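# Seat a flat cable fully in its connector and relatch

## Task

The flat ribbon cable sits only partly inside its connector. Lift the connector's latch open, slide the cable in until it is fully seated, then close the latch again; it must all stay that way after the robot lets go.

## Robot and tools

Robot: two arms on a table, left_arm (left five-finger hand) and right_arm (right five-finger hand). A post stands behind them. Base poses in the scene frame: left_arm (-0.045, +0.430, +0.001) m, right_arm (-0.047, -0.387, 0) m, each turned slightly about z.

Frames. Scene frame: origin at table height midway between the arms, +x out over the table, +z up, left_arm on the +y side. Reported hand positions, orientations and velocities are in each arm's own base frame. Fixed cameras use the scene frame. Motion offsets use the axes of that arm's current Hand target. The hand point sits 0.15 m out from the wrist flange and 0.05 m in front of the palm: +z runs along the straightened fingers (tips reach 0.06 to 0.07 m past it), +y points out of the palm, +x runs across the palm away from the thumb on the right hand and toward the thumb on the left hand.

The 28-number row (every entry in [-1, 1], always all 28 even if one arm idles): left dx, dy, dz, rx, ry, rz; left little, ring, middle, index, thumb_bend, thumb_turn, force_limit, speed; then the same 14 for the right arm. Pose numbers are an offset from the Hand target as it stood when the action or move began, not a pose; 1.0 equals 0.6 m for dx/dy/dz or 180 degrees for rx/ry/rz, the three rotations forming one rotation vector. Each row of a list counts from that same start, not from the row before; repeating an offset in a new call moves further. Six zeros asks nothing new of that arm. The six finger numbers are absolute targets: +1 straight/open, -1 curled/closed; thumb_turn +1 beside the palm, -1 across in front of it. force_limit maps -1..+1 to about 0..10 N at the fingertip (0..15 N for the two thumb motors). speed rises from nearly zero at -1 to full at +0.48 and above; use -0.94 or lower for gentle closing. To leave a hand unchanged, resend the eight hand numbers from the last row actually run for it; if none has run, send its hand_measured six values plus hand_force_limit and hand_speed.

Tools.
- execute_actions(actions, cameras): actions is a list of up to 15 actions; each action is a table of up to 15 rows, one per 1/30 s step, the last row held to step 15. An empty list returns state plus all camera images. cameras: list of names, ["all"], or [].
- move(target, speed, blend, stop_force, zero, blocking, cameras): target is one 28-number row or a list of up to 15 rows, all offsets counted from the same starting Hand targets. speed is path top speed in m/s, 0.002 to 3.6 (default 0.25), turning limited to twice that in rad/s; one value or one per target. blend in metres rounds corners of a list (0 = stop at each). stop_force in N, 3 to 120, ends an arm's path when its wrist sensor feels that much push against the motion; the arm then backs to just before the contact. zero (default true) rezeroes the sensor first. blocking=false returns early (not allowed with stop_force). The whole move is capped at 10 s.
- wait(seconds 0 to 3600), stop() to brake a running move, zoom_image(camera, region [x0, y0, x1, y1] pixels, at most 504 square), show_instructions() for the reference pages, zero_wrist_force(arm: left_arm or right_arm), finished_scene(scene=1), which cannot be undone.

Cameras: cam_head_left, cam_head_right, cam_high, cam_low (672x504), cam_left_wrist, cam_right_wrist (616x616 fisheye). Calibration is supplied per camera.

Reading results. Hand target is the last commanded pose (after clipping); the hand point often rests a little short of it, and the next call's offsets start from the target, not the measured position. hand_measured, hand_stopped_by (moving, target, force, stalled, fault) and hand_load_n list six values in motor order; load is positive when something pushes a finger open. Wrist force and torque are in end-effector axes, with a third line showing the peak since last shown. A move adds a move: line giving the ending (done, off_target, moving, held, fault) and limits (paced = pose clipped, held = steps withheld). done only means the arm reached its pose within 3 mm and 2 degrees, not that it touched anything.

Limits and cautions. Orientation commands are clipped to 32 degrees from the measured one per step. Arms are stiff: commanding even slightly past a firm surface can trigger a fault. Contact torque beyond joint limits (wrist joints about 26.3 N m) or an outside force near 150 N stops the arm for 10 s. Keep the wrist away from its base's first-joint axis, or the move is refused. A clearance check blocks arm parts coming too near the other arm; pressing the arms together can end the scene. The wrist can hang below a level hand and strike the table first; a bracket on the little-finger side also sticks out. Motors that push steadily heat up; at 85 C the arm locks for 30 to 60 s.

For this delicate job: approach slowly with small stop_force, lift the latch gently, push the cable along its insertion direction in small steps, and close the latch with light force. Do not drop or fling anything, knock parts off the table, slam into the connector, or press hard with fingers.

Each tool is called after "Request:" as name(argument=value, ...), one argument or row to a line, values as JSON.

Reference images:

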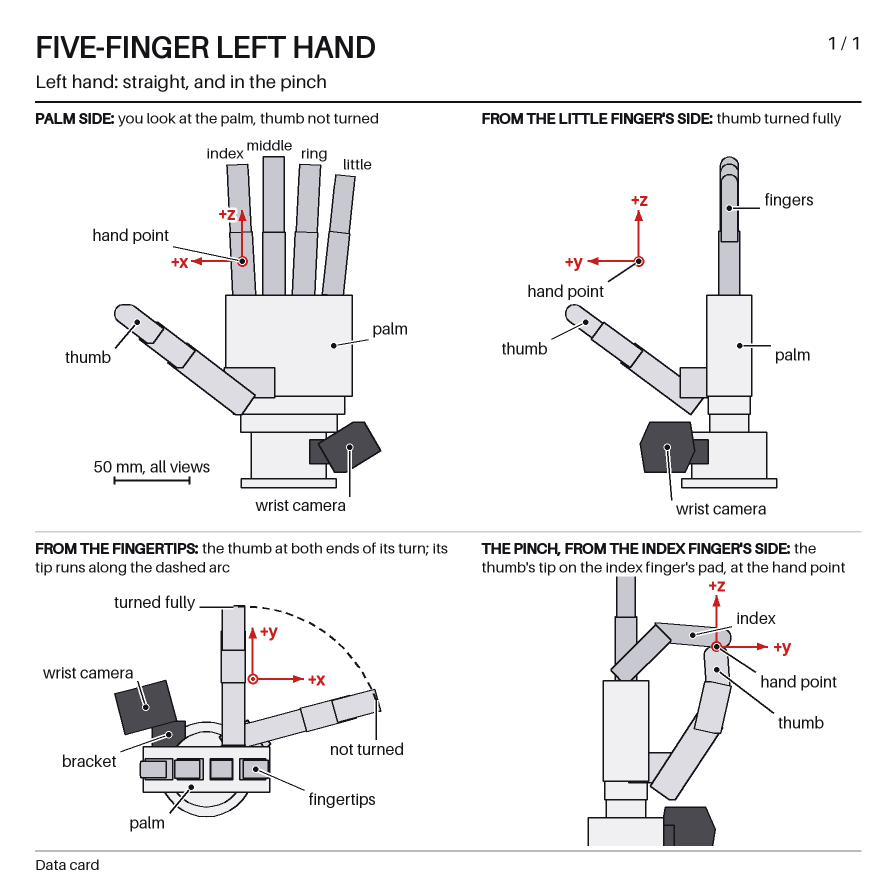

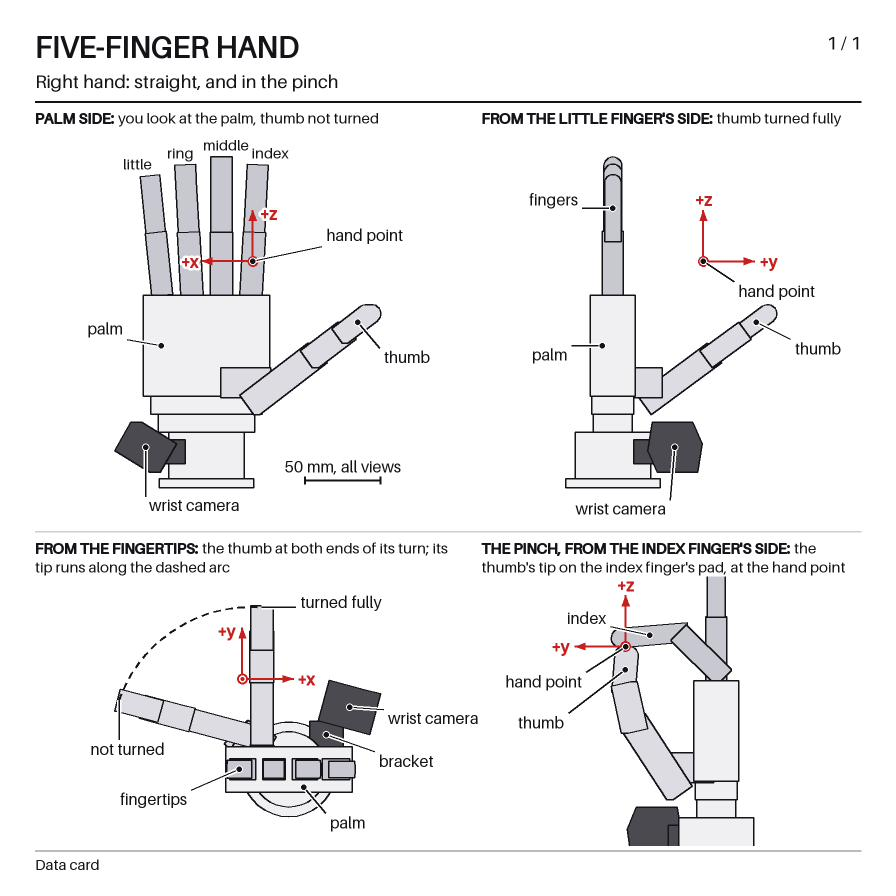

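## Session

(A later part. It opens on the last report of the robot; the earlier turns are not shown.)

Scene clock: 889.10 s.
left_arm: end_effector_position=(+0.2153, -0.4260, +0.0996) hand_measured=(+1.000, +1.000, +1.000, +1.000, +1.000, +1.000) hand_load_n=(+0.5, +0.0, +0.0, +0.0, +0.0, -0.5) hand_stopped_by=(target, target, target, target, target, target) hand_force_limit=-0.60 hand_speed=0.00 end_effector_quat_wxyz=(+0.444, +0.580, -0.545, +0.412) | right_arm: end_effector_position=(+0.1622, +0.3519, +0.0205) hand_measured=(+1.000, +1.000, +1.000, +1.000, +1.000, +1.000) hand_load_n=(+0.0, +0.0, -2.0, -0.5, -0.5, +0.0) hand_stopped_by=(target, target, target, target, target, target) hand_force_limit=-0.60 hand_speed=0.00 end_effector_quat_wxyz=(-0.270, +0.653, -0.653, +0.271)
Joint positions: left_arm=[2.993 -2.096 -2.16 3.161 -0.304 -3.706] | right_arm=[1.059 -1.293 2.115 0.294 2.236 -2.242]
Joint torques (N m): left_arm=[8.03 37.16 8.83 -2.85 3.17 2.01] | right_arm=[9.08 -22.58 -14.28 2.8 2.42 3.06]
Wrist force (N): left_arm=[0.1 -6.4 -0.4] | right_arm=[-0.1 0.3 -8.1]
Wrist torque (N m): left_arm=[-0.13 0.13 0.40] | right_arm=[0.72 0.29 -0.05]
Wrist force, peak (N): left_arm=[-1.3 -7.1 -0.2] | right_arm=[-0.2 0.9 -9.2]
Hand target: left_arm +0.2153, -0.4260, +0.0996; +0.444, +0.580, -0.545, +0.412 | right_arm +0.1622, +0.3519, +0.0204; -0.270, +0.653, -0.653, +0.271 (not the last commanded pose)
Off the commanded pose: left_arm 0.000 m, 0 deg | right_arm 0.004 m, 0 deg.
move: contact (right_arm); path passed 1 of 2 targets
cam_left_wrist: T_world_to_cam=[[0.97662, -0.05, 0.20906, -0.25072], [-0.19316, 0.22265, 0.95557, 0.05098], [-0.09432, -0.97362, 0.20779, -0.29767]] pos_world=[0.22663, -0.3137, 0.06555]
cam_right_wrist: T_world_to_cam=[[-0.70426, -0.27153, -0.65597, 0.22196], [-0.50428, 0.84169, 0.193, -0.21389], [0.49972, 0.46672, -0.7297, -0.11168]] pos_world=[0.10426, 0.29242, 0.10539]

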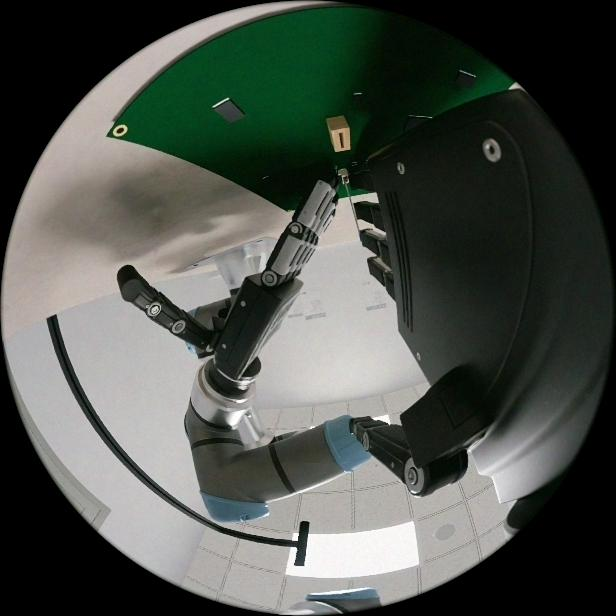

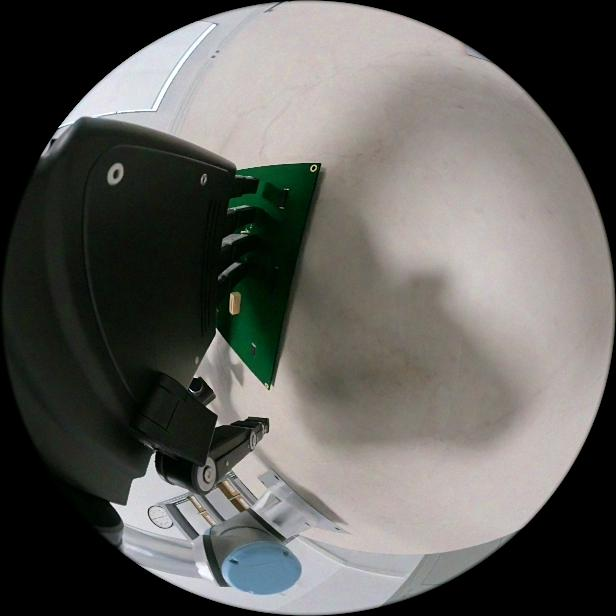

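Request:
move(
  target=[0,0,0,0,0,0,1,1,1,1,1,1,-0.6,0,0,-0.0059,-0.0035,0,0,0,1,1,1,1,1,1,-0.6,0],
  speed=0.004,
  stop_force=15,
  cameras=["cam_left_wrist","cam_right_wrist"],
)

Request:
zoom_image(
  camera="cam_left_wrist",
  region=[300, 155, 370, 225],
)

Request:
zoom_image(
  camera="cam_right_wrist",
  region=[210, 190, 280, 260],
)

Scene clock: 898.63 s.
left_arm: end_effector_position=(+0.2153, -0.4260, +0.0996) hand_measured=(+1.000, +1.000, +1.000, +1.000, +1.000, +1.000) hand_load_n=(+0.0, +0.0, +0.0, +0.0, +0.0, +0.0) hand_stopped_by=(target, target, target, target, target, target) hand_force_limit=-0.60 hand_speed=0.00 end_effector_quat_wxyz=(+0.444, +0.580, -0.545, +0.412) | right_arm: end_effector_position=(+0.1632, +0.3519, +0.0245) hand_measured=(+1.000, +1.000, +1.000, +1.000, +1.000, +1.000) hand_load_n=(+0.0, +0.0, -0.5, +0.0, +0.0, +0.0) hand_stopped_by=(target, target, target, target, target, target) hand_force_limit=-0.60 hand_speed=0.00 end_effector_quat_wxyz=(-0.270, +0.653, -0.653, +0.271)
Joint positions: left_arm=[2.993 -2.096 -2.16 3.161 -0.304 -3.706] | right_arm=[1.056 -1.301 2.111 0.304 2.234 -2.246]
Joint torques (N m): left_arm=[7.5 38.39 7.86 -2.46 3.07 1.25] | right_arm=[-5.04 -20.6 -13.59 0.21 0.38 -0.99]
Wrist force (N): left_arm=[-0.8 -1.2 0.2] | right_arm=[-0.2 -0.8 -2.7]
Wrist torque (N m): left_arm=[-0.06 0.15 0.04] | right_arm=[0.38 0.16 -0.04]
Wrist force, peak (N): left_arm=[-1.4 -7.2 -0.2] | right_arm=[-0.3 0.3 -8.5]
Hand target: left_arm +0.2153, -0.4260, +0.0996; +0.444, +0.580, -0.545, +0.412 | right_arm +0.1632, +0.3519, +0.0244; -0.270, +0.653, -0.653, +0.271
Off the commanded pose: left_arm 0.000 m, 0 deg | right_arm 0.000 m, 0 deg.
move: done
cam_left_wrist: T_world_to_cam=[[0.97665, -0.04992, 0.20895, -0.2507], [-0.19306, 0.22262, 0.9556, 0.05095], [-0.09422, -0.97362, 0.20779, -0.29769]] pos_world=[0.22663, -0.3137, 0.06555]
cam_right_wrist: T_world_to_cam=[[-0.70426, -0.27153, -0.65597, 0.22529], [-0.50428, 0.84169, 0.193, -0.21416], [0.49972, 0.46672, -0.7297, -0.10926]] pos_world=[0.10526, 0.29242, 0.10939]

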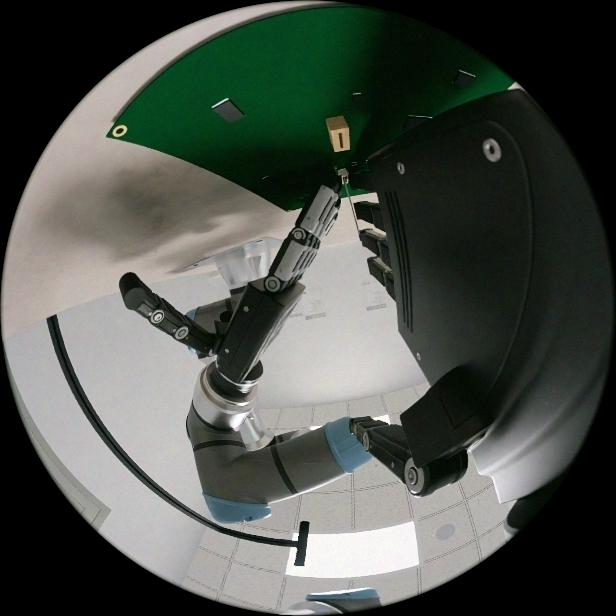

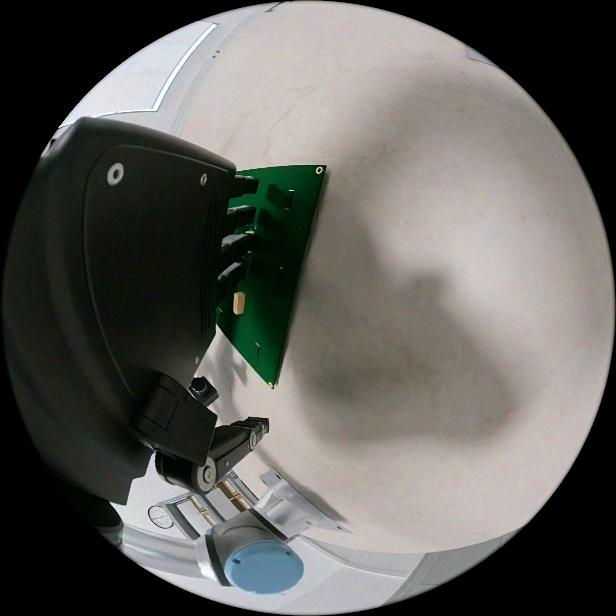

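Scaled by 7.200 from the camera's image (finer frame: 880x880).

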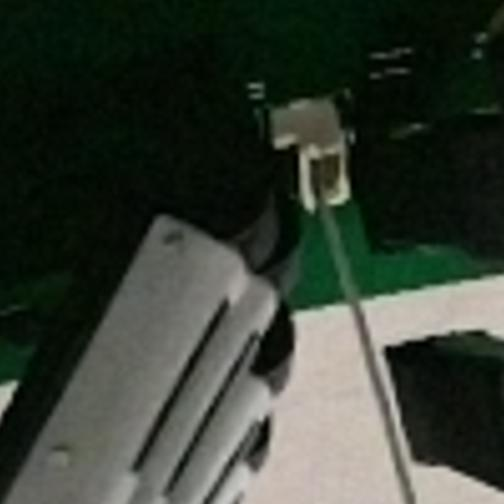

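Scaled by 7.200 from the camera's image (finer frame: 880x880).

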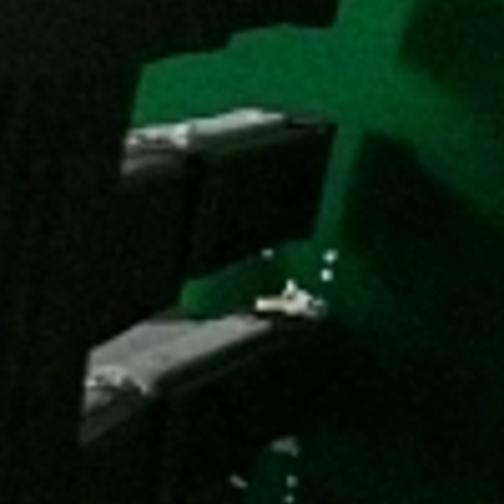

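Request:
move(
  target=[0,0,0,0,0,0,1,1,1,1,1,1,-0.6,0,0,0.01,-0.03,0,0,0,1,1,1,1,1,1,-0.6,0],
  speed=0.03,
  cameras=["cam_left_wrist","cam_right_wrist"],
)

Request:
zoom_image(
  camera="cam_left_wrist",
  region=[315, 155, 365, 205],
)

Scene clock: 902.93 s.
left_arm: end_effector_position=(+0.2153, -0.4260, +0.0996) hand_measured=(+1.000, +1.000, +1.000, +1.000, +1.000, +1.000) hand_load_n=(+0.0, +0.0, +0.0, +0.0, +0.0, -0.5) hand_stopped_by=(target, target, target, target, target, target) hand_force_limit=-0.60 hand_speed=0.00 end_effector_quat_wxyz=(+0.444, +0.580, -0.545, +0.412) | right_arm: end_effector_position=(+0.1463, +0.3520, +0.0330) hand_measured=(+1.000, +1.000, +1.000, +1.000, +1.000, +1.000) hand_load_n=(+0.0, +0.0, +0.0, +0.0, +0.0, +0.0) hand_stopped_by=(target, target, target, target, target, target) hand_force_limit=-0.60 hand_speed=0.00 end_effector_quat_wxyz=(-0.270, +0.653, -0.653, +0.271) end_effector_velocity=(+0.000, +0.000, -0.001) end_effector_angular_velocity=(-0.001, +0.001, +0.002)
Joint positions: left_arm=[2.993 -2.096 -2.16 3.161 -0.304 -3.706] | right_arm=[1.107 -1.31 2.106 0.356 2.256 -2.186]
Joint velocities: left_arm=[within noise] | right_arm=[-0.003 0 0.001 -0.002 -0.003 -0.005]
Joint torques (N m): left_arm=[8.1 38.07 7 -1.13 3 1.01] | right_arm=[-11.15 -18.7 -15.03 0 -0.16 -2.35]
Wrist force (N): left_arm=[-1.3 -1.4 0.3] | right_arm=[-0.3 -0.5 -2.5]
Wrist torque (N m): left_arm=[-0.08 0.20 0.03] | right_arm=[0.40 0.18 -0.15]
Wrist force, peak (N): left_arm=[-1.3 -1.4 0.3] | right_arm=[-0.7 -0.8 -2.7]
Hand target: left_arm +0.2153, -0.4260, +0.0996; +0.444, +0.580, -0.545, +0.412 | right_arm +0.1463, +0.3520, +0.0329; -0.270, +0.653, -0.653, +0.271
Off the commanded pose: left_arm 0.000 m, 0 deg | right_arm 0.000 m, 0 deg.
move: done
cam_left_wrist: T_world_to_cam=[[0.97663, -0.0499, 0.20904, -0.25069], [-0.19316, 0.22263, 0.95558, 0.05097], [-0.09422, -0.97362, 0.20779, -0.29769]] pos_world=[0.22663, -0.3137, 0.06555]
cam_right_wrist: T_world_to_cam=[[-0.70417, -0.27136, -0.65612, 0.21895], [-0.50427, 0.84168, 0.1931, -0.22448], [0.49984, 0.46684, -0.72953, -0.0946]] pos_world=[0.08826, 0.29252, 0.11799]

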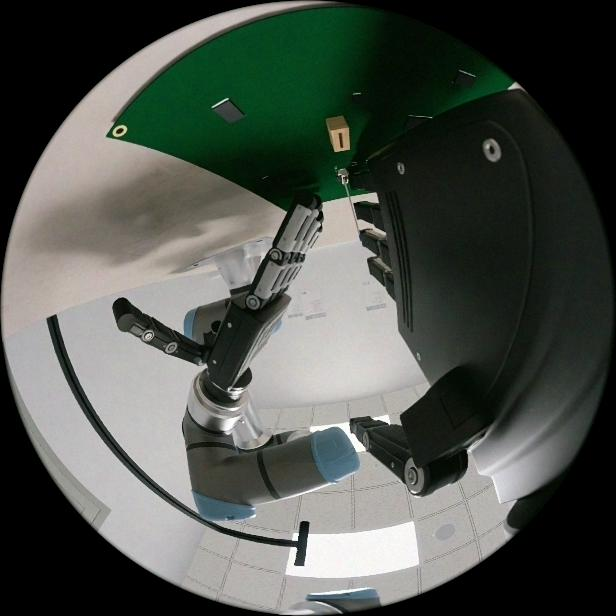

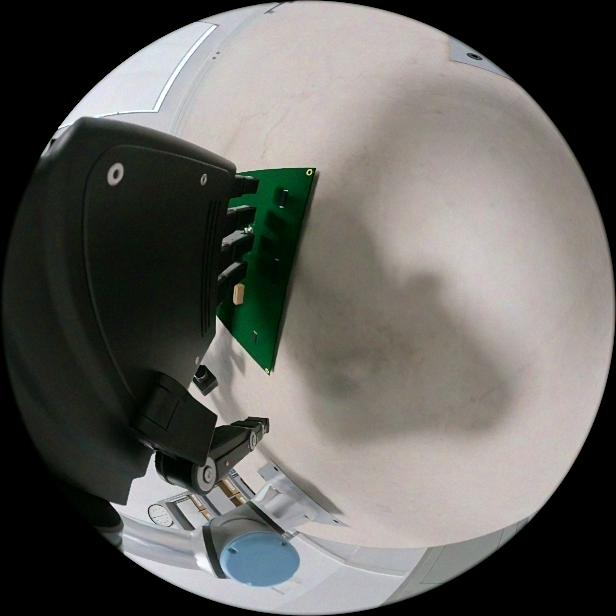

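Scaled by 10.080 from the camera's image (finer frame: 880x880).

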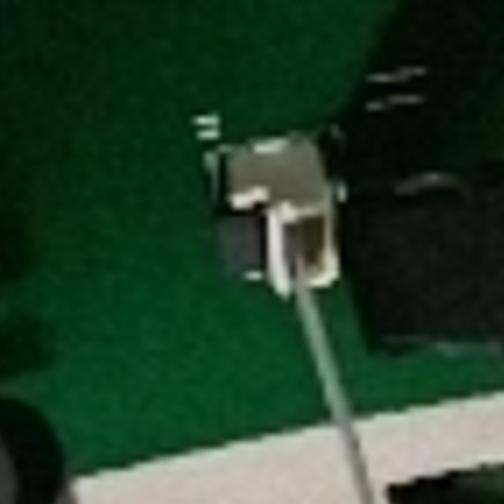

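Request:
move(
  target=[
    [0,0,0,0,0,0,1,1,1,1,1,1,-0.6,0,0,0.0043,0.0248,0,0,0,1,1,1,1,1,1,-0.6,0],
  ],
  speed=0.02,
)

Request:
move(
  target=[
    [0,0,0,0,0,0,1,1,1,1,1,1,-0.6,0,0,-0.0146,0.0142,0,0,0,1,1,1,1,1,1,-0.6,0],
  ],
  speed=0.003,
  stop_force=8,
)

Scene clock: 946.03 s.
left_arm: end_effector_position=(+0.2153, -0.4260, +0.0996) hand_measured=(+1.000, +1.000, +1.000, +1.000, +1.000, +1.000) hand_load_n=(+0.0, +0.0, +0.0, +0.0, +0.0, +0.0) hand_stopped_by=(target, target, target, target, target, target) hand_force_limit=-0.60 hand_speed=0.00 end_effector_quat_wxyz=(+0.444, +0.580, -0.545, +0.412) | right_arm: end_effector_position=(+0.1550, +0.3518, +0.0204) hand_measured=(+1.000, +1.000, +1.000, +1.000, +1.000, +1.000) hand_load_n=(+0.0, +0.0, +0.0, +0.0, +0.0, -0.5) hand_stopped_by=(target, target, target, target, target, target) hand_force_limit=-0.60 hand_speed=0.00 end_effector_quat_wxyz=(-0.270, +0.654, -0.653, +0.271) end_effector_velocity=(-0.002, -0.002, +0.000) end_effector_angular_velocity=(-0.006, +0.002, +0.001)
Joint positions: left_arm=[2.993 -2.096 -2.16 3.161 -0.304 -3.706] | right_arm=[1.08 -1.29 2.116 0.306 2.245 -2.218]
Joint velocities: left_arm=[within noise] | right_arm=[0.002 -0.001 0.001 0.007 0.002 0.002]
Joint torques (N m): left_arm=[8.2 38.27 7.25 -1.1 2.99 0.63] | right_arm=[7.64 -37.51 -10.75 3.35 1.62 2.71]
Wrist force (N): left_arm=[-1.3 -1.2 0.2] | right_arm=[-0.2 -0.8 -2.4]
Wrist torque (N m): left_arm=[-0.06 0.21 0.02] | right_arm=[0.36 0.15 -0.04]
Wrist force, peak (N): left_arm=[-1.3 -1.4 0.2] | right_arm=[-0.5 -0.8 -2.7]
Hand target: left_arm +0.2153, -0.4260, +0.0996; +0.444, +0.580, -0.545, +0.412 | right_arm +0.1549, +0.3519, +0.0206; -0.270, +0.653, -0.653, +0.271
Off the commanded pose: left_arm 0.000 m, 0 deg | right_arm 0.000 m, 0 deg.
move: done

Scene clock: 949.67 s.
left_arm: end_effector_position=(+0.2153, -0.4260, +0.0996) hand_measured=(+1.000, +1.000, +1.000, +1.000, +1.000, +1.000) hand_load_n=(+0.5, +0.0, +0.0, +0.0, +0.0, +0.0) hand_stopped_by=(target, target, target, target, target, target) hand_force_limit=-0.60 hand_speed=0.00 end_effector_quat_wxyz=(+0.444, +0.580, -0.545, +0.412) | right_arm: end_effector_position=(+0.1630, +0.3519, +0.0207) hand_measured=(+1.000, +1.000, +1.000, +1.000, +1.000, +1.000) hand_load_n=(-0.5, +0.0, -4.5, +0.0, +0.0, +0.0) hand_stopped_by=(target, target, target, target, target, target) hand_force_limit=-0.60 hand_speed=0.00 end_effector_quat_wxyz=(-0.270, +0.653, -0.653, +0.271)
Joint positions: left_arm=[2.993 -2.096 -2.16 3.161 -0.304 -3.706] | right_arm=[1.056 -1.293 2.115 0.294 2.235 -2.245]
Joint torques (N m): left_arm=[7.54 38.71 6.6 -3.78 2.93 0.15] | right_arm=[7.83 -26.25 -15.22 2.29 2.56 3.06]
Wrist force (N): left_arm=[-0.6 -10.2 -0.8] | right_arm=[0.4 3.0 -9.1]
Wrist torque (N m): left_arm=[-0.10 0.08 0.65] | right_arm=[0.83 0.30 0.05]
Wrist force, peak (N): left_arm=[-0.6 -10.5 -0.8] | right_arm=[-0.2 2.7 -11.7]
Hand target: left_arm +0.2153, -0.4260, +0.0996; +0.444, +0.580, -0.545, +0.412 | right_arm +0.1630, +0.3519, +0.0207; -0.270, +0.653, -0.653, +0.271 (not the last commanded pose)
Off the commanded pose: left_arm 0.000 m, 0 deg | right_arm 0.004 m, 0 deg.
move: contact (right_arm)

Request:
move(
  target=[0,0,0,0,0,0,1,1,1,1,1,1,-0.6,0,0,-0.0059,-0.0012,0,0,0,1,1,1,1,1,1,-0.6,0],
  speed=0.003,
  stop_force=15,
  cameras=["cam_left_wrist","cam_right_wrist"],
)

Request:
zoom_image(
  camera="cam_left_wrist",
  region=[315, 155, 365, 205],
)

Scene clock: 957.90 s.
left_arm: end_effector_position=(+0.2153, -0.4260, +0.0996) hand_measured=(+1.000, +1.000, +1.000, +1.000, +1.000, +1.000) hand_load_n=(+0.5, +0.0, +0.0, +0.0, +0.0, +0.0) hand_stopped_by=(target, target, target, target, target, target) hand_force_limit=-0.60 hand_speed=0.00 end_effector_quat_wxyz=(+0.444, +0.580, -0.545, +0.412) | right_arm: end_effector_position=(+0.1650, +0.3519, +0.0237) hand_measured=(+1.000, +1.000, +1.000, +1.000, +1.000, +1.000) hand_load_n=(+0.0, +0.0, -1.0, +0.0, +0.0, +0.0) hand_stopped_by=(target, target, target, target, target, target) hand_force_limit=-0.60 hand_speed=0.00 end_effector_quat_wxyz=(-0.270, +0.653, -0.653, +0.271)
Joint positions: left_arm=[2.993 -2.096 -2.16 3.161 -0.304 -3.706] | right_arm=[1.05 -1.3 2.112 0.3 2.232 -2.252]
Joint torques (N m): left_arm=[5.26 38.02 5.35 -2.96 3.18 -0.58] | right_arm=[-1.26 -26.97 -17.39 1.32 0.36 -0.27]
Wrist force (N): left_arm=[0.1 -3.8 -0.4] | right_arm=[-0.4 -0.8 -5.4]
Wrist torque (N m): left_arm=[0.01 0.12 0.25] | right_arm=[0.48 0.24 -0.05]
Wrist force, peak (N): left_arm=[-0.6 -10.4 -0.6] | right_arm=[0.5 2.5 -10.6]
Hand target: left_arm +0.2153, -0.4260, +0.0996; +0.444, +0.580, -0.545, +0.412 | right_arm +0.1650, +0.3519, +0.0237; -0.270, +0.653, -0.653, +0.271
Off the commanded pose: left_arm 0.000 m, 0 deg | right_arm 0.000 m, 0 deg.
move: done
cam_left_wrist: T_world_to_cam=[[0.97665, -0.04992, 0.20895, -0.2507], [-0.19306, 0.22262, 0.9556, 0.05095], [-0.09422, -0.97362, 0.20779, -0.29769]] pos_world=[0.22663, -0.3137, 0.06555]
cam_right_wrist: T_world_to_cam=[[-0.70434, -0.2716, -0.65585, 0.22611], [-0.50425, 0.84172, 0.19296, -0.21312], [0.49963, 0.46663, -0.72981, -0.11062]] pos_world=[0.10706, 0.29242, 0.10869]

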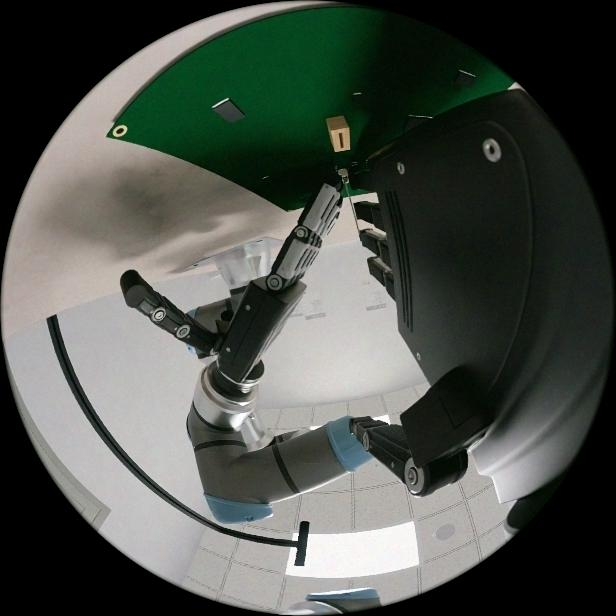

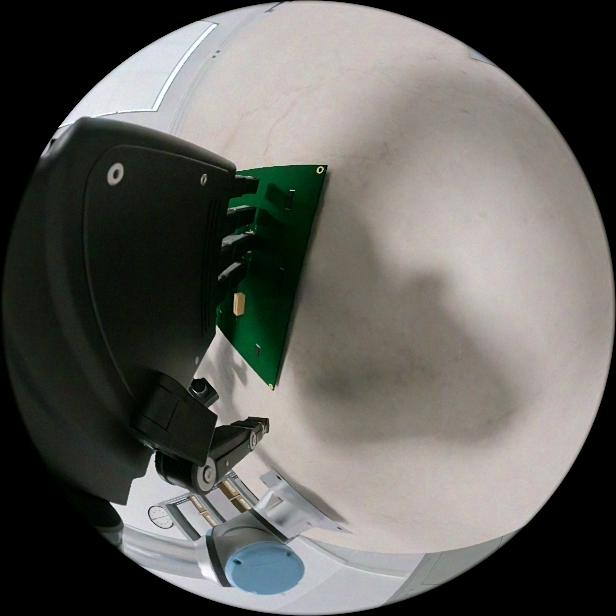

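Scaled by 10.080 from the camera's image (finer frame: 880x880).

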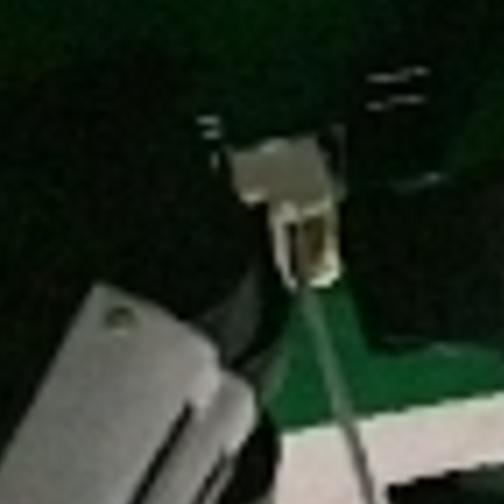

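Request:
move(
  target=[0,0,0,0,0,0,1,1,1,1,1,1,-0.6,0,0,-0.0045,0.0008,0,0,0,1,1,1,1,1,1,-0.6,0],
  speed=0.003,
  stop_force=15,
)

Request:
move(
  target=[0,0,0,0,0,0,1,1,1,1,1,1,-0.6,0,0,0.01,-0.03,0,0,0,1,1,1,1,1,1,-0.6,0],
  speed=0.03,
  cameras=["cam_left_wrist","cam_right_wrist"],
)

Request:
zoom_image(
  camera="cam_left_wrist",
  region=[315, 155, 365, 205],
)

Scene clock: 965.80 s.
left_arm: end_effector_position=(+0.2153, -0.4260, +0.0996) hand_measured=(+1.000, +1.000, +1.000, +1.000, +1.000, +1.000) hand_load_n=(+0.5, +0.0, +0.0, +0.0, +0.0, +0.0) hand_stopped_by=(target, target, target, target, target, target) hand_force_limit=-0.60 hand_speed=0.00 end_effector_quat_wxyz=(+0.444, +0.580, -0.545, +0.412) | right_arm: end_effector_position=(+0.1673, +0.3519, +0.0253) hand_measured=(+1.000, +1.000, +1.000, +1.000, +1.000, +1.000) hand_load_n=(+0.0, +0.0, -4.5, +0.0, +0.0, +0.0) hand_stopped_by=(target, target, target, target, target, target) hand_force_limit=-0.60 hand_speed=0.00 end_effector_quat_wxyz=(-0.270, +0.653, -0.653, +0.271)
Joint positions: left_arm=[2.993 -2.096 -2.16 3.161 -0.304 -3.706] | right_arm=[1.044 -1.304 2.11 0.301 2.229 -2.259]
Joint torques (N m): left_arm=[2.94 36.97 5.43 -1.34 3.03 -0.83] | right_arm=[1.6 -31.35 -18.72 1.59 1.98 1.15]
Wrist force (N): left_arm=[0.6 -4.2 -0.1] | right_arm=[-0.2 3.2 -3.8]
Wrist torque (N m): left_arm=[-0.09 0.12 0.30] | right_arm=[0.46 0.18 0.05]
Wrist force, peak (N): left_arm=[-0.8 -5.0 -0.3] | right_arm=[-0.2 -1.1 -6.3]
Hand target: left_arm +0.2153, -0.4260, +0.0996; +0.444, +0.580, -0.545, +0.412 | right_arm +0.1672, +0.3519, +0.0252; -0.270, +0.653, -0.653, +0.271
Off the commanded pose: left_arm 0.000 m, 0 deg | right_arm 0.000 m, 0 deg.
move: done

Scene clock: 966.73 s.
left_arm: end_effector_position=(+0.2153, -0.4260, +0.0996) hand_measured=(+1.000, +1.000, +1.000, +1.000, +1.000, +1.000) hand_load_n=(+0.0, +0.0, +0.0, -0.5, +0.0, +0.0) hand_stopped_by=(target, target, target, target, target, target) hand_force_limit=-0.60 hand_speed=0.00 end_effector_quat_wxyz=(+0.444, +0.580, -0.545, +0.412) | right_arm: end_effector_position=(+0.1503, +0.3520, +0.0339) hand_measured=(+1.000, +1.000, +1.000, +1.000, +1.000, +1.000) hand_load_n=(+0.0, +0.0, +0.0, +0.0, +0.0, +0.0) hand_stopped_by=(target, target, target, target, target, target) hand_force_limit=-0.60 hand_speed=0.00 end_effector_quat_wxyz=(-0.270, +0.653, -0.653, +0.271) end_effector_velocity=(+0.001, +0.000, -0.001) end_effector_angular_velocity=(-0.002, +0.000, +0.002)
Joint positions: left_arm=[2.993 -2.096 -2.16 3.161 -0.304 -3.706] | right_arm=[1.095 -1.314 2.105 0.352 2.251 -2.201]
Joint velocities: left_arm=[within noise] | right_arm=[-0.003 0.001 0 -0.004 -0.001 -0.006]
Joint torques (N m): left_arm=[2.08 37.73 5.24 -1.23 2.9 -0.85] | right_arm=[-10.93 -16.99 -15.94 -0.05 -0.45 -2.81]
Wrist force (N): left_arm=[-0.8 -1.1 0.3] | right_arm=[-0.4 -0.9 -2.3]
Wrist torque (N m): left_arm=[-0.07 0.16 0.04] | right_arm=[0.32 0.18 -0.16]
Wrist force, peak (N): left_arm=[-0.9 -5.0 -0.3] | right_arm=[0.1 3.8 -2.8]
Hand target: left_arm +0.2153, -0.4260, +0.0996; +0.444, +0.580, -0.545, +0.412 | right_arm +0.1503, +0.3519, +0.0337; -0.270, +0.653, -0.653, +0.271
Off the commanded pose: left_arm 0.000 m, 0 deg | right_arm 0.000 m, 0 deg.
move: done
cam_left_wrist: T_world_to_cam=[[0.97663, -0.0499, 0.20904, -0.25069], [-0.19316, 0.22263, 0.95558, 0.05097], [-0.09422, -0.97362, 0.20779, -0.29769]] pos_world=[0.22663, -0.3137, 0.06555]
cam_right_wrist: T_world_to_cam=[[-0.70421, -0.27139, -0.65607, 0.22229], [-0.50426, 0.84169, 0.19308, -0.22262], [0.49981, 0.46681, -0.72958, -0.096]] pos_world=[0.09226, 0.29252, 0.11879]

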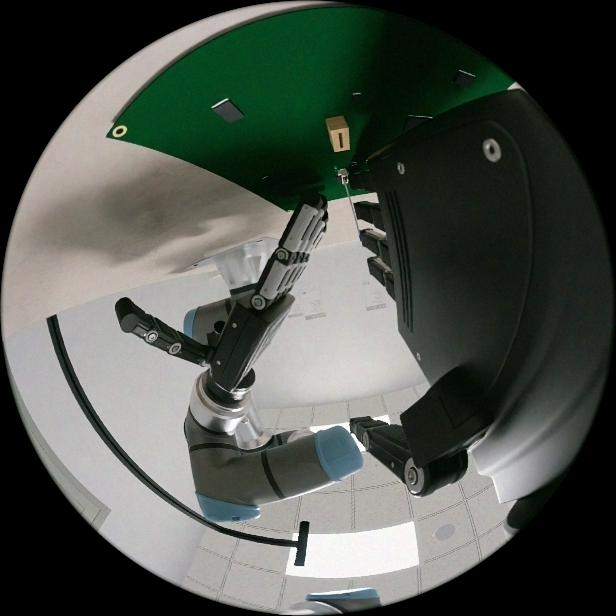

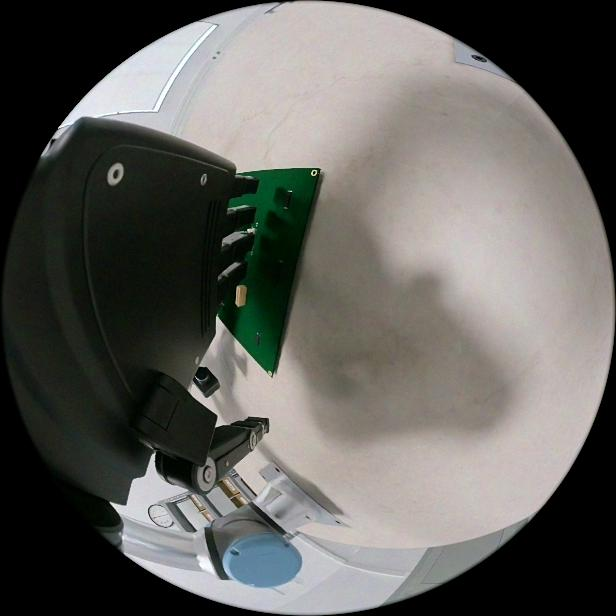

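Scaled by 10.080 from the camera's image (finer frame: 880x880).

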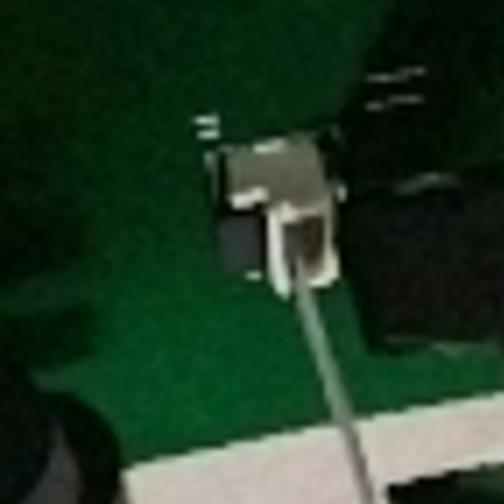

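Request:
move(
  target=[
    [-0.0023,-0.033,-0.1375,0,0,0,1,1,1,1,1,1,-0.6,0,0.0867,-0.196,-0.196,0,0,0,1,1,1,1,1,1,-0.6,0],
    [-0.0023,-0.033,-0.1375,0,0,0,1,1,1,1,1,1,-0.6,0,0.17,-0.342,0.092,0.1307,-0.1307,0.4876,-1,-1,-1,-1,1,1,-0.6,0],
    [-0.0023,-0.033,-0.1375,0,0,0,1,1,1,1,1,1,-0.6,0,0.0567,-0.2828,0.1508,0.1307,-0.1307,0.4876,-1,-1,-1,-1,1,1,-0.6,0],
  ],
  speed=[0.15,0.15,0.04],
  cameras=["cam_left_wrist","cam_right_wrist"],
)

Scene clock: 1022.37 s.
left_arm: end_effector_position=(+0.2354, -0.3458, +0.1189) hand_measured=(+1.000, +1.000, +1.000, +1.000, +1.000, +1.000) hand_load_n=(+0.0, +0.0, +0.0, +0.0, -0.5, +0.0) hand_stopped_by=(target, target, target, target, target, target) hand_force_limit=-0.60 hand_speed=0.00 end_effector_quat_wxyz=(+0.444, +0.580, -0.545, +0.412) | right_arm: end_effector_position=(+0.3343, +0.2985, +0.1042) hand_measured=(-1.000, -1.000, -1.000, -1.000, +1.000, +1.000) hand_load_n=(+0.0, +0.0, +0.0, +0.0, +0.0, +0.0) hand_stopped_by=(target, target, target, target, target, target) hand_force_limit=-0.60 hand_speed=0.00 end_effector_quat_wxyz=(+0.609, +0.000, +0.793, -0.001)
Joint positions: left_arm=[3.273 -2.268 -2.197 2.438 -0.301 -2.735] | right_arm=[0.675 -1.411 2.505 -0.763 2.22 -1.367]
Joint torques (N m): left_arm=[0.87 43.35 14.47 -1.24 3.64 -2.43] | right_arm=[-10.29 -31.64 -0.23 1.32 -1.21 -2.33]
Wrist force (N): left_arm=[-1.4 -0.7 0.2] | right_arm=[-2.2 0.0 -1.7]
Wrist torque (N m): left_arm=[-0.08 0.30 -0.04] | right_arm=[0.27 0.13 -0.32]
Wrist force, peak (N): left_arm=[-1.2 -1.2 0.4] | right_arm=[0.1 -2.1 -3.7]
Hand target: left_arm +0.2354, -0.3458, +0.1189; +0.444, +0.580, -0.545, +0.412 | right_arm +0.3343, +0.2984, +0.1042; +0.609, +0.000, +0.793, -0.001 (not the last commanded pose)
Off the commanded pose: left_arm 0.000 m, 0 deg | right_arm 0.024 m, 0 deg.
move: off_target (right_arm; path cut at 10 s); path passed 2 of 3 targets
cam_left_wrist: T_world_to_cam=[[0.97663, -0.0499, 0.20904, -0.27038], [-0.19316, 0.22263, 0.95558, 0.01849], [-0.09422, -0.97362, 0.20779, -0.22184]] pos_world=[0.24673, -0.2336, 0.08495]
cam_right_wrist: T_world_to_cam=[[-0.10184, 0.96183, -0.25398, -0.22786], [-0.25969, 0.22075, 0.94012, -0.07256], [0.96031, 0.1617, 0.22729, -0.2743]] pos_world=[0.22136, 0.27953, 0.07269]

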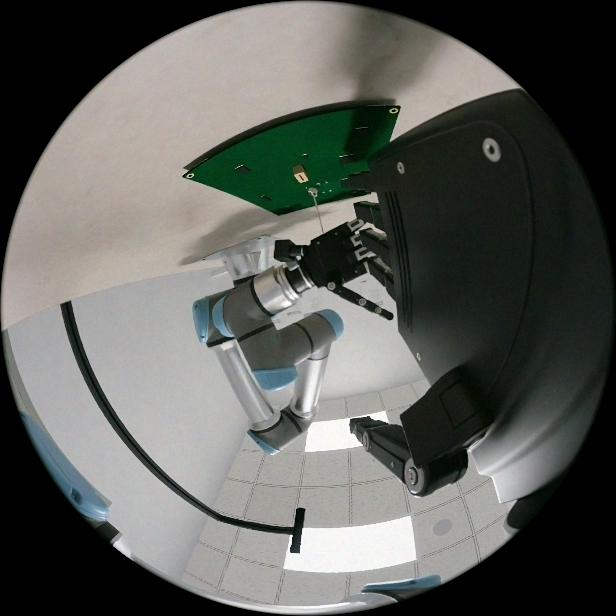

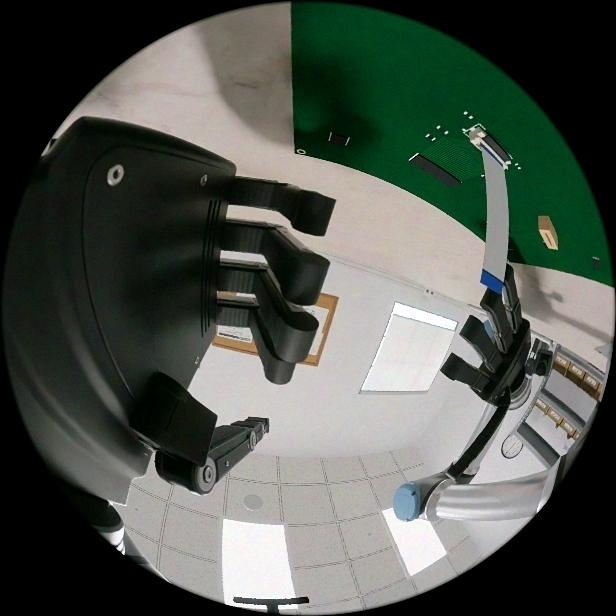

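Request:
zoom_image(
  camera="cam_right_wrist",
  region=[455, 105, 525, 175],
)

Request:
move(
  target=[0,0,0,0,0,0,1,1,1,1,1,1,-0.6,0,0.024,0.03,0.006,0,0,0,-1,-1,-1,-1,1,1,-0.6,0],
  speed=0.03,
  stop_force=6,
  cameras=["cam_right_wrist"],
)

Scaled by 7.200 from the camera's image (finer frame: 880x880).

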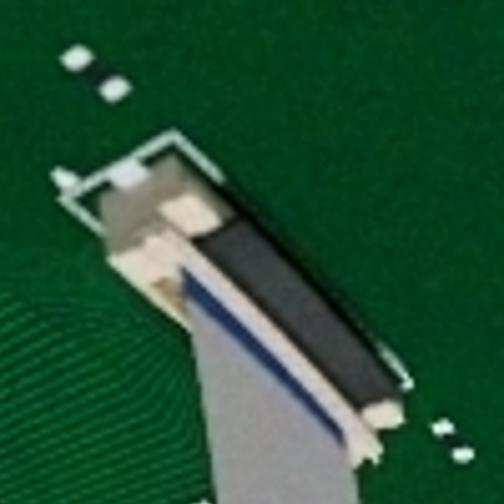

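Scene clock: 1028.33 s.
left_arm: end_effector_position=(+0.2354, -0.3458, +0.1189) hand_measured=(+1.000, +1.000, +1.000, +1.000, +1.000, +1.000) hand_load_n=(+0.0, +0.5, +0.0, +0.0, +0.0, +0.0) hand_stopped_by=(target, target, target, target, target, target) hand_force_limit=-0.60 hand_speed=0.00 end_effector_quat_wxyz=(+0.444, +0.580, -0.545, +0.412) | right_arm: end_effector_position=(+0.3340, +0.3164, +0.0893) hand_measured=(-1.000, -1.000, -1.000, -1.000, +1.000, +1.000) hand_load_n=(+0.0, +0.0, +0.0, +0.0, +0.0, +0.0) hand_stopped_by=(target, target, target, target, target, target) hand_force_limit=-0.60 hand_speed=0.00 end_effector_quat_wxyz=(+0.609, +0.000, +0.793, -0.001)
Joint positions: left_arm=[3.273 -2.268 -2.197 2.438 -0.301 -2.735] | right_arm=[0.737 -1.322 2.461 -0.792 2.278 -1.341]
Joint torques (N m): left_arm=[-5.83 42.83 13.73 -1.32 3.61 -2.35] | right_arm=[-11.28 -33.04 0.97 1.37 -1.08 -2.57]
Wrist force (N): left_arm=[-1.4 -0.7 0.0] | right_arm=[-2.2 0.1 -1.5]
Wrist torque (N m): left_arm=[-0.05 0.28 -0.04] | right_arm=[0.28 0.16 -0.32]
Wrist force, peak (N): left_arm=[-1.6 -0.8 0.3] | right_arm=[-2.3 0.0 -2.1]
Hand target: left_arm +0.2354, -0.3458, +0.1189; +0.444, +0.580, -0.545, +0.412 | right_arm +0.3340, +0.3164, +0.0893; +0.609, +0.000, +0.793, -0.001
Off the commanded pose: left_arm 0.000 m, 0 deg | right_arm 0.000 m, 0 deg.
move: done
cam_right_wrist: T_world_to_cam=[[-0.10188, 0.96173, -0.25437, -0.24883], [-0.25954, 0.22114, 0.94007, -0.06273], [0.96035, 0.16179, 0.22707, -0.27354]] pos_world=[0.22106, 0.29743, 0.05779]

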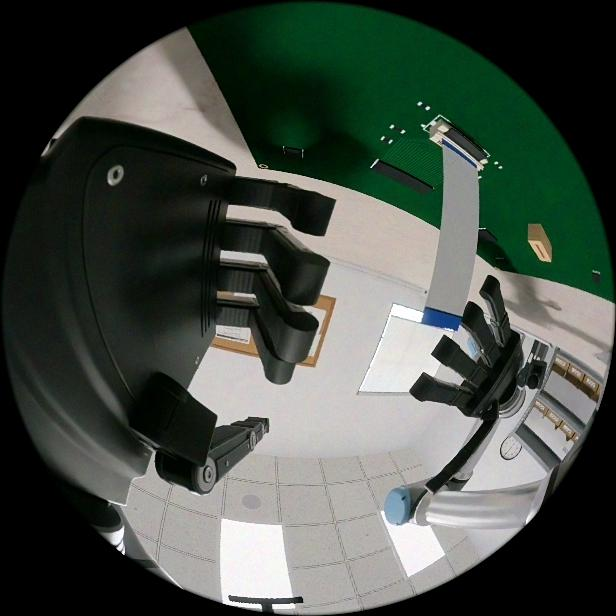

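Request:
zoom_image(
  camera="cam_right_wrist",
  region=[420, 108, 470, 158],
)

Request:
zoom_image(
  camera="cam_right_wrist",
  region=[450, 125, 500, 175],
)

Scaled by 10.080 from the camera's image (finer frame: 880x880).

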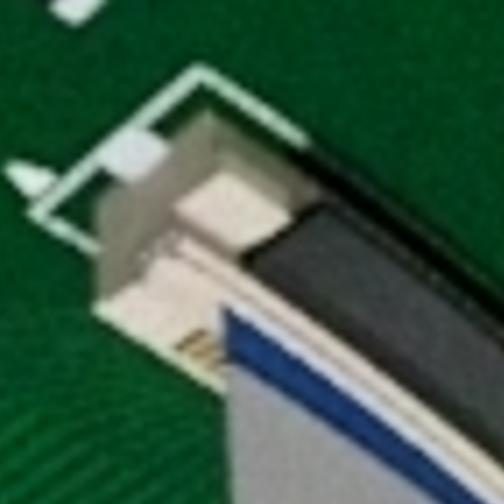

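Scaled by 10.080 from the camera's image (finer frame: 880x880).

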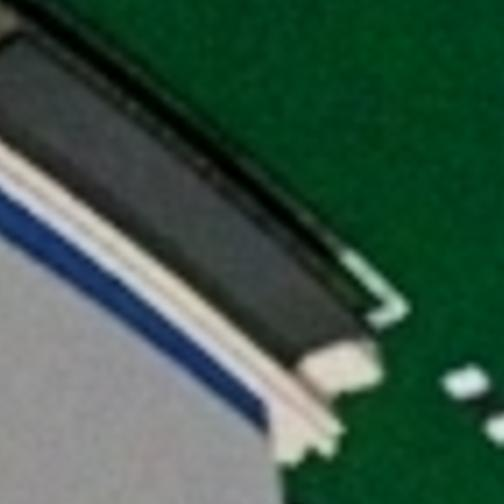

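Request:
move(
  target=[
    [0,0,0,0,0,0,1,1,1,1,1,1,-0.6,0,-0.161,-0.1273,-0.0432,0,0,0,-1,-1,-1,-1,1,1,-0.6,0],
    [0,0,0,0,0,0,1,1,1,1,1,1,-0.6,0,-0.1017,0.05,-0.2,0,0.4,0,-1,-1,-1,1,1,-1,-0.6,0],
  ],
  speed=0.12,
  cameras=["cam_left_wrist","cam_right_wrist","cam_high"],
)

Scene clock: 1167.67 s.
left_arm: end_effector_position=(+0.2354, -0.3458, +0.1189) hand_measured=(+1.000, +1.000, +1.000, +1.000, +1.000, +1.000) hand_load_n=(+0.0, +0.0, +0.0, +0.0, +0.0, +0.0) hand_stopped_by=(target, target, target, target, target, target) hand_force_limit=-0.60 hand_speed=0.00 end_effector_quat_wxyz=(+0.444, +0.580, -0.545, +0.412) | right_arm: end_effector_position=(+0.2339, +0.3466, +0.1793) hand_measured=(-1.000, -1.000, -1.000, +1.000, +1.000, -1.000) hand_load_n=(+0.0, +0.0, +0.0, +0.0, +0.0, +0.0) hand_stopped_by=(target, target, target, target, target, target) hand_force_limit=-0.60 hand_speed=0.00 end_effector_quat_wxyz=(+0.026, +0.000, +1.000, -0.001)
Joint positions: left_arm=[3.273 -2.268 -2.197 2.438 -0.301 -2.735] | right_arm=[0.588 -1.44 1.838 1.13 1.601 -0.983]
Joint torques (N m): left_arm=[-5.89 42.18 14.78 -1.31 3.59 -2.41] | right_arm=[8.03 -35.88 -7.89 3.77 -0.85 2.68]
Wrist force (N): left_arm=[-1.2 -0.6 0.4] | right_arm=[-1.2 -0.6 -2.7]
Wrist torque (N m): left_arm=[-0.08 0.28 -0.03] | right_arm=[0.20 0.34 -0.05]
Wrist force, peak (N): left_arm=[-1.6 -0.8 0.2] | right_arm=[-2.5 -0.7 -2.7]
Hand target: left_arm +0.2354, -0.3458, +0.1189; +0.444, +0.580, -0.545, +0.412 | right_arm +0.2339, +0.3466, +0.1793; +0.026, +0.000, +1.000, -0.001
Off the commanded pose: left_arm 0.000 m, 0 deg | right_arm 0.000 m, 0 deg.
move: done
cam_left_wrist: T_world_to_cam=[[0.97663, -0.0499, 0.20904, -0.27038], [-0.19316, 0.22263, 0.95558, 0.01849], [-0.09422, -0.97362, 0.20779, -0.22184]] pos_world=[0.24673, -0.2336, 0.08495]
cam_right_wrist: T_world_to_cam=[[-0.27151, 0.96227, 0.01774, -0.27449], [0.81429, 0.21985, 0.53721, -0.3585], [0.51304, 0.1603, -0.84326, 0.09429]] pos_world=[0.16902, 0.32783, 0.27697]
Images, in order (width x height): cam_high 672x504, cam_left_wrist 616x616, cam_right_wrist 616x616.

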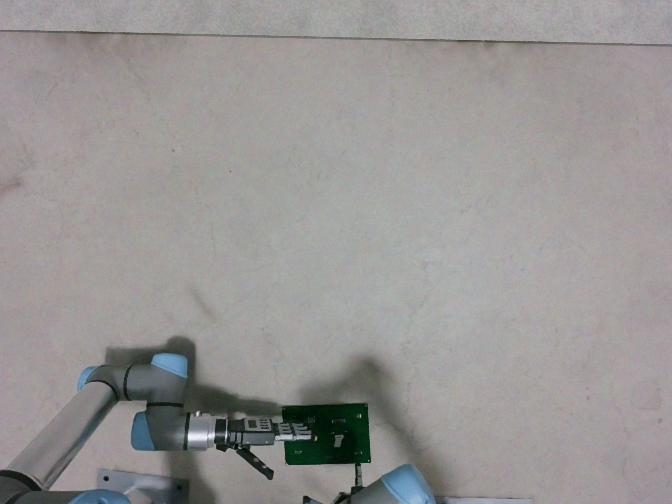

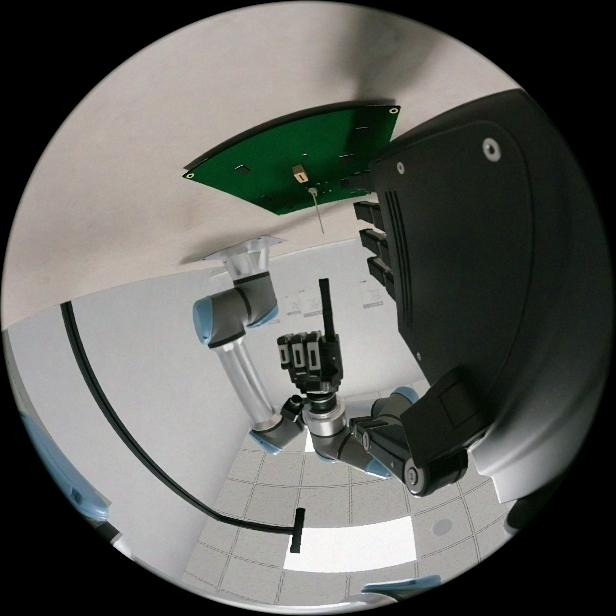

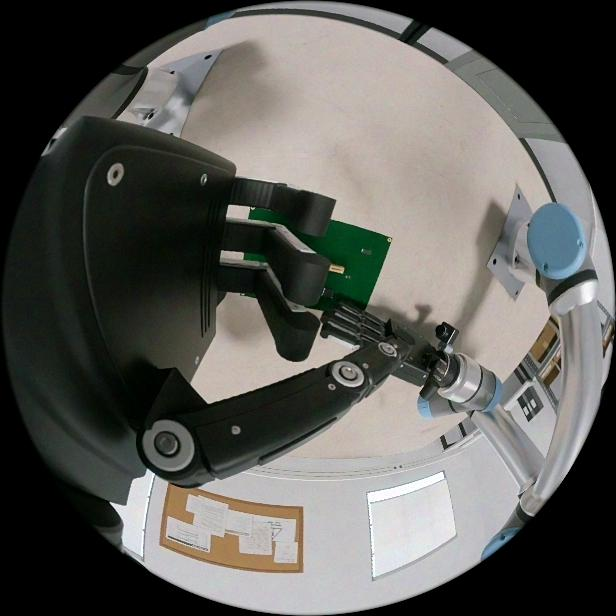

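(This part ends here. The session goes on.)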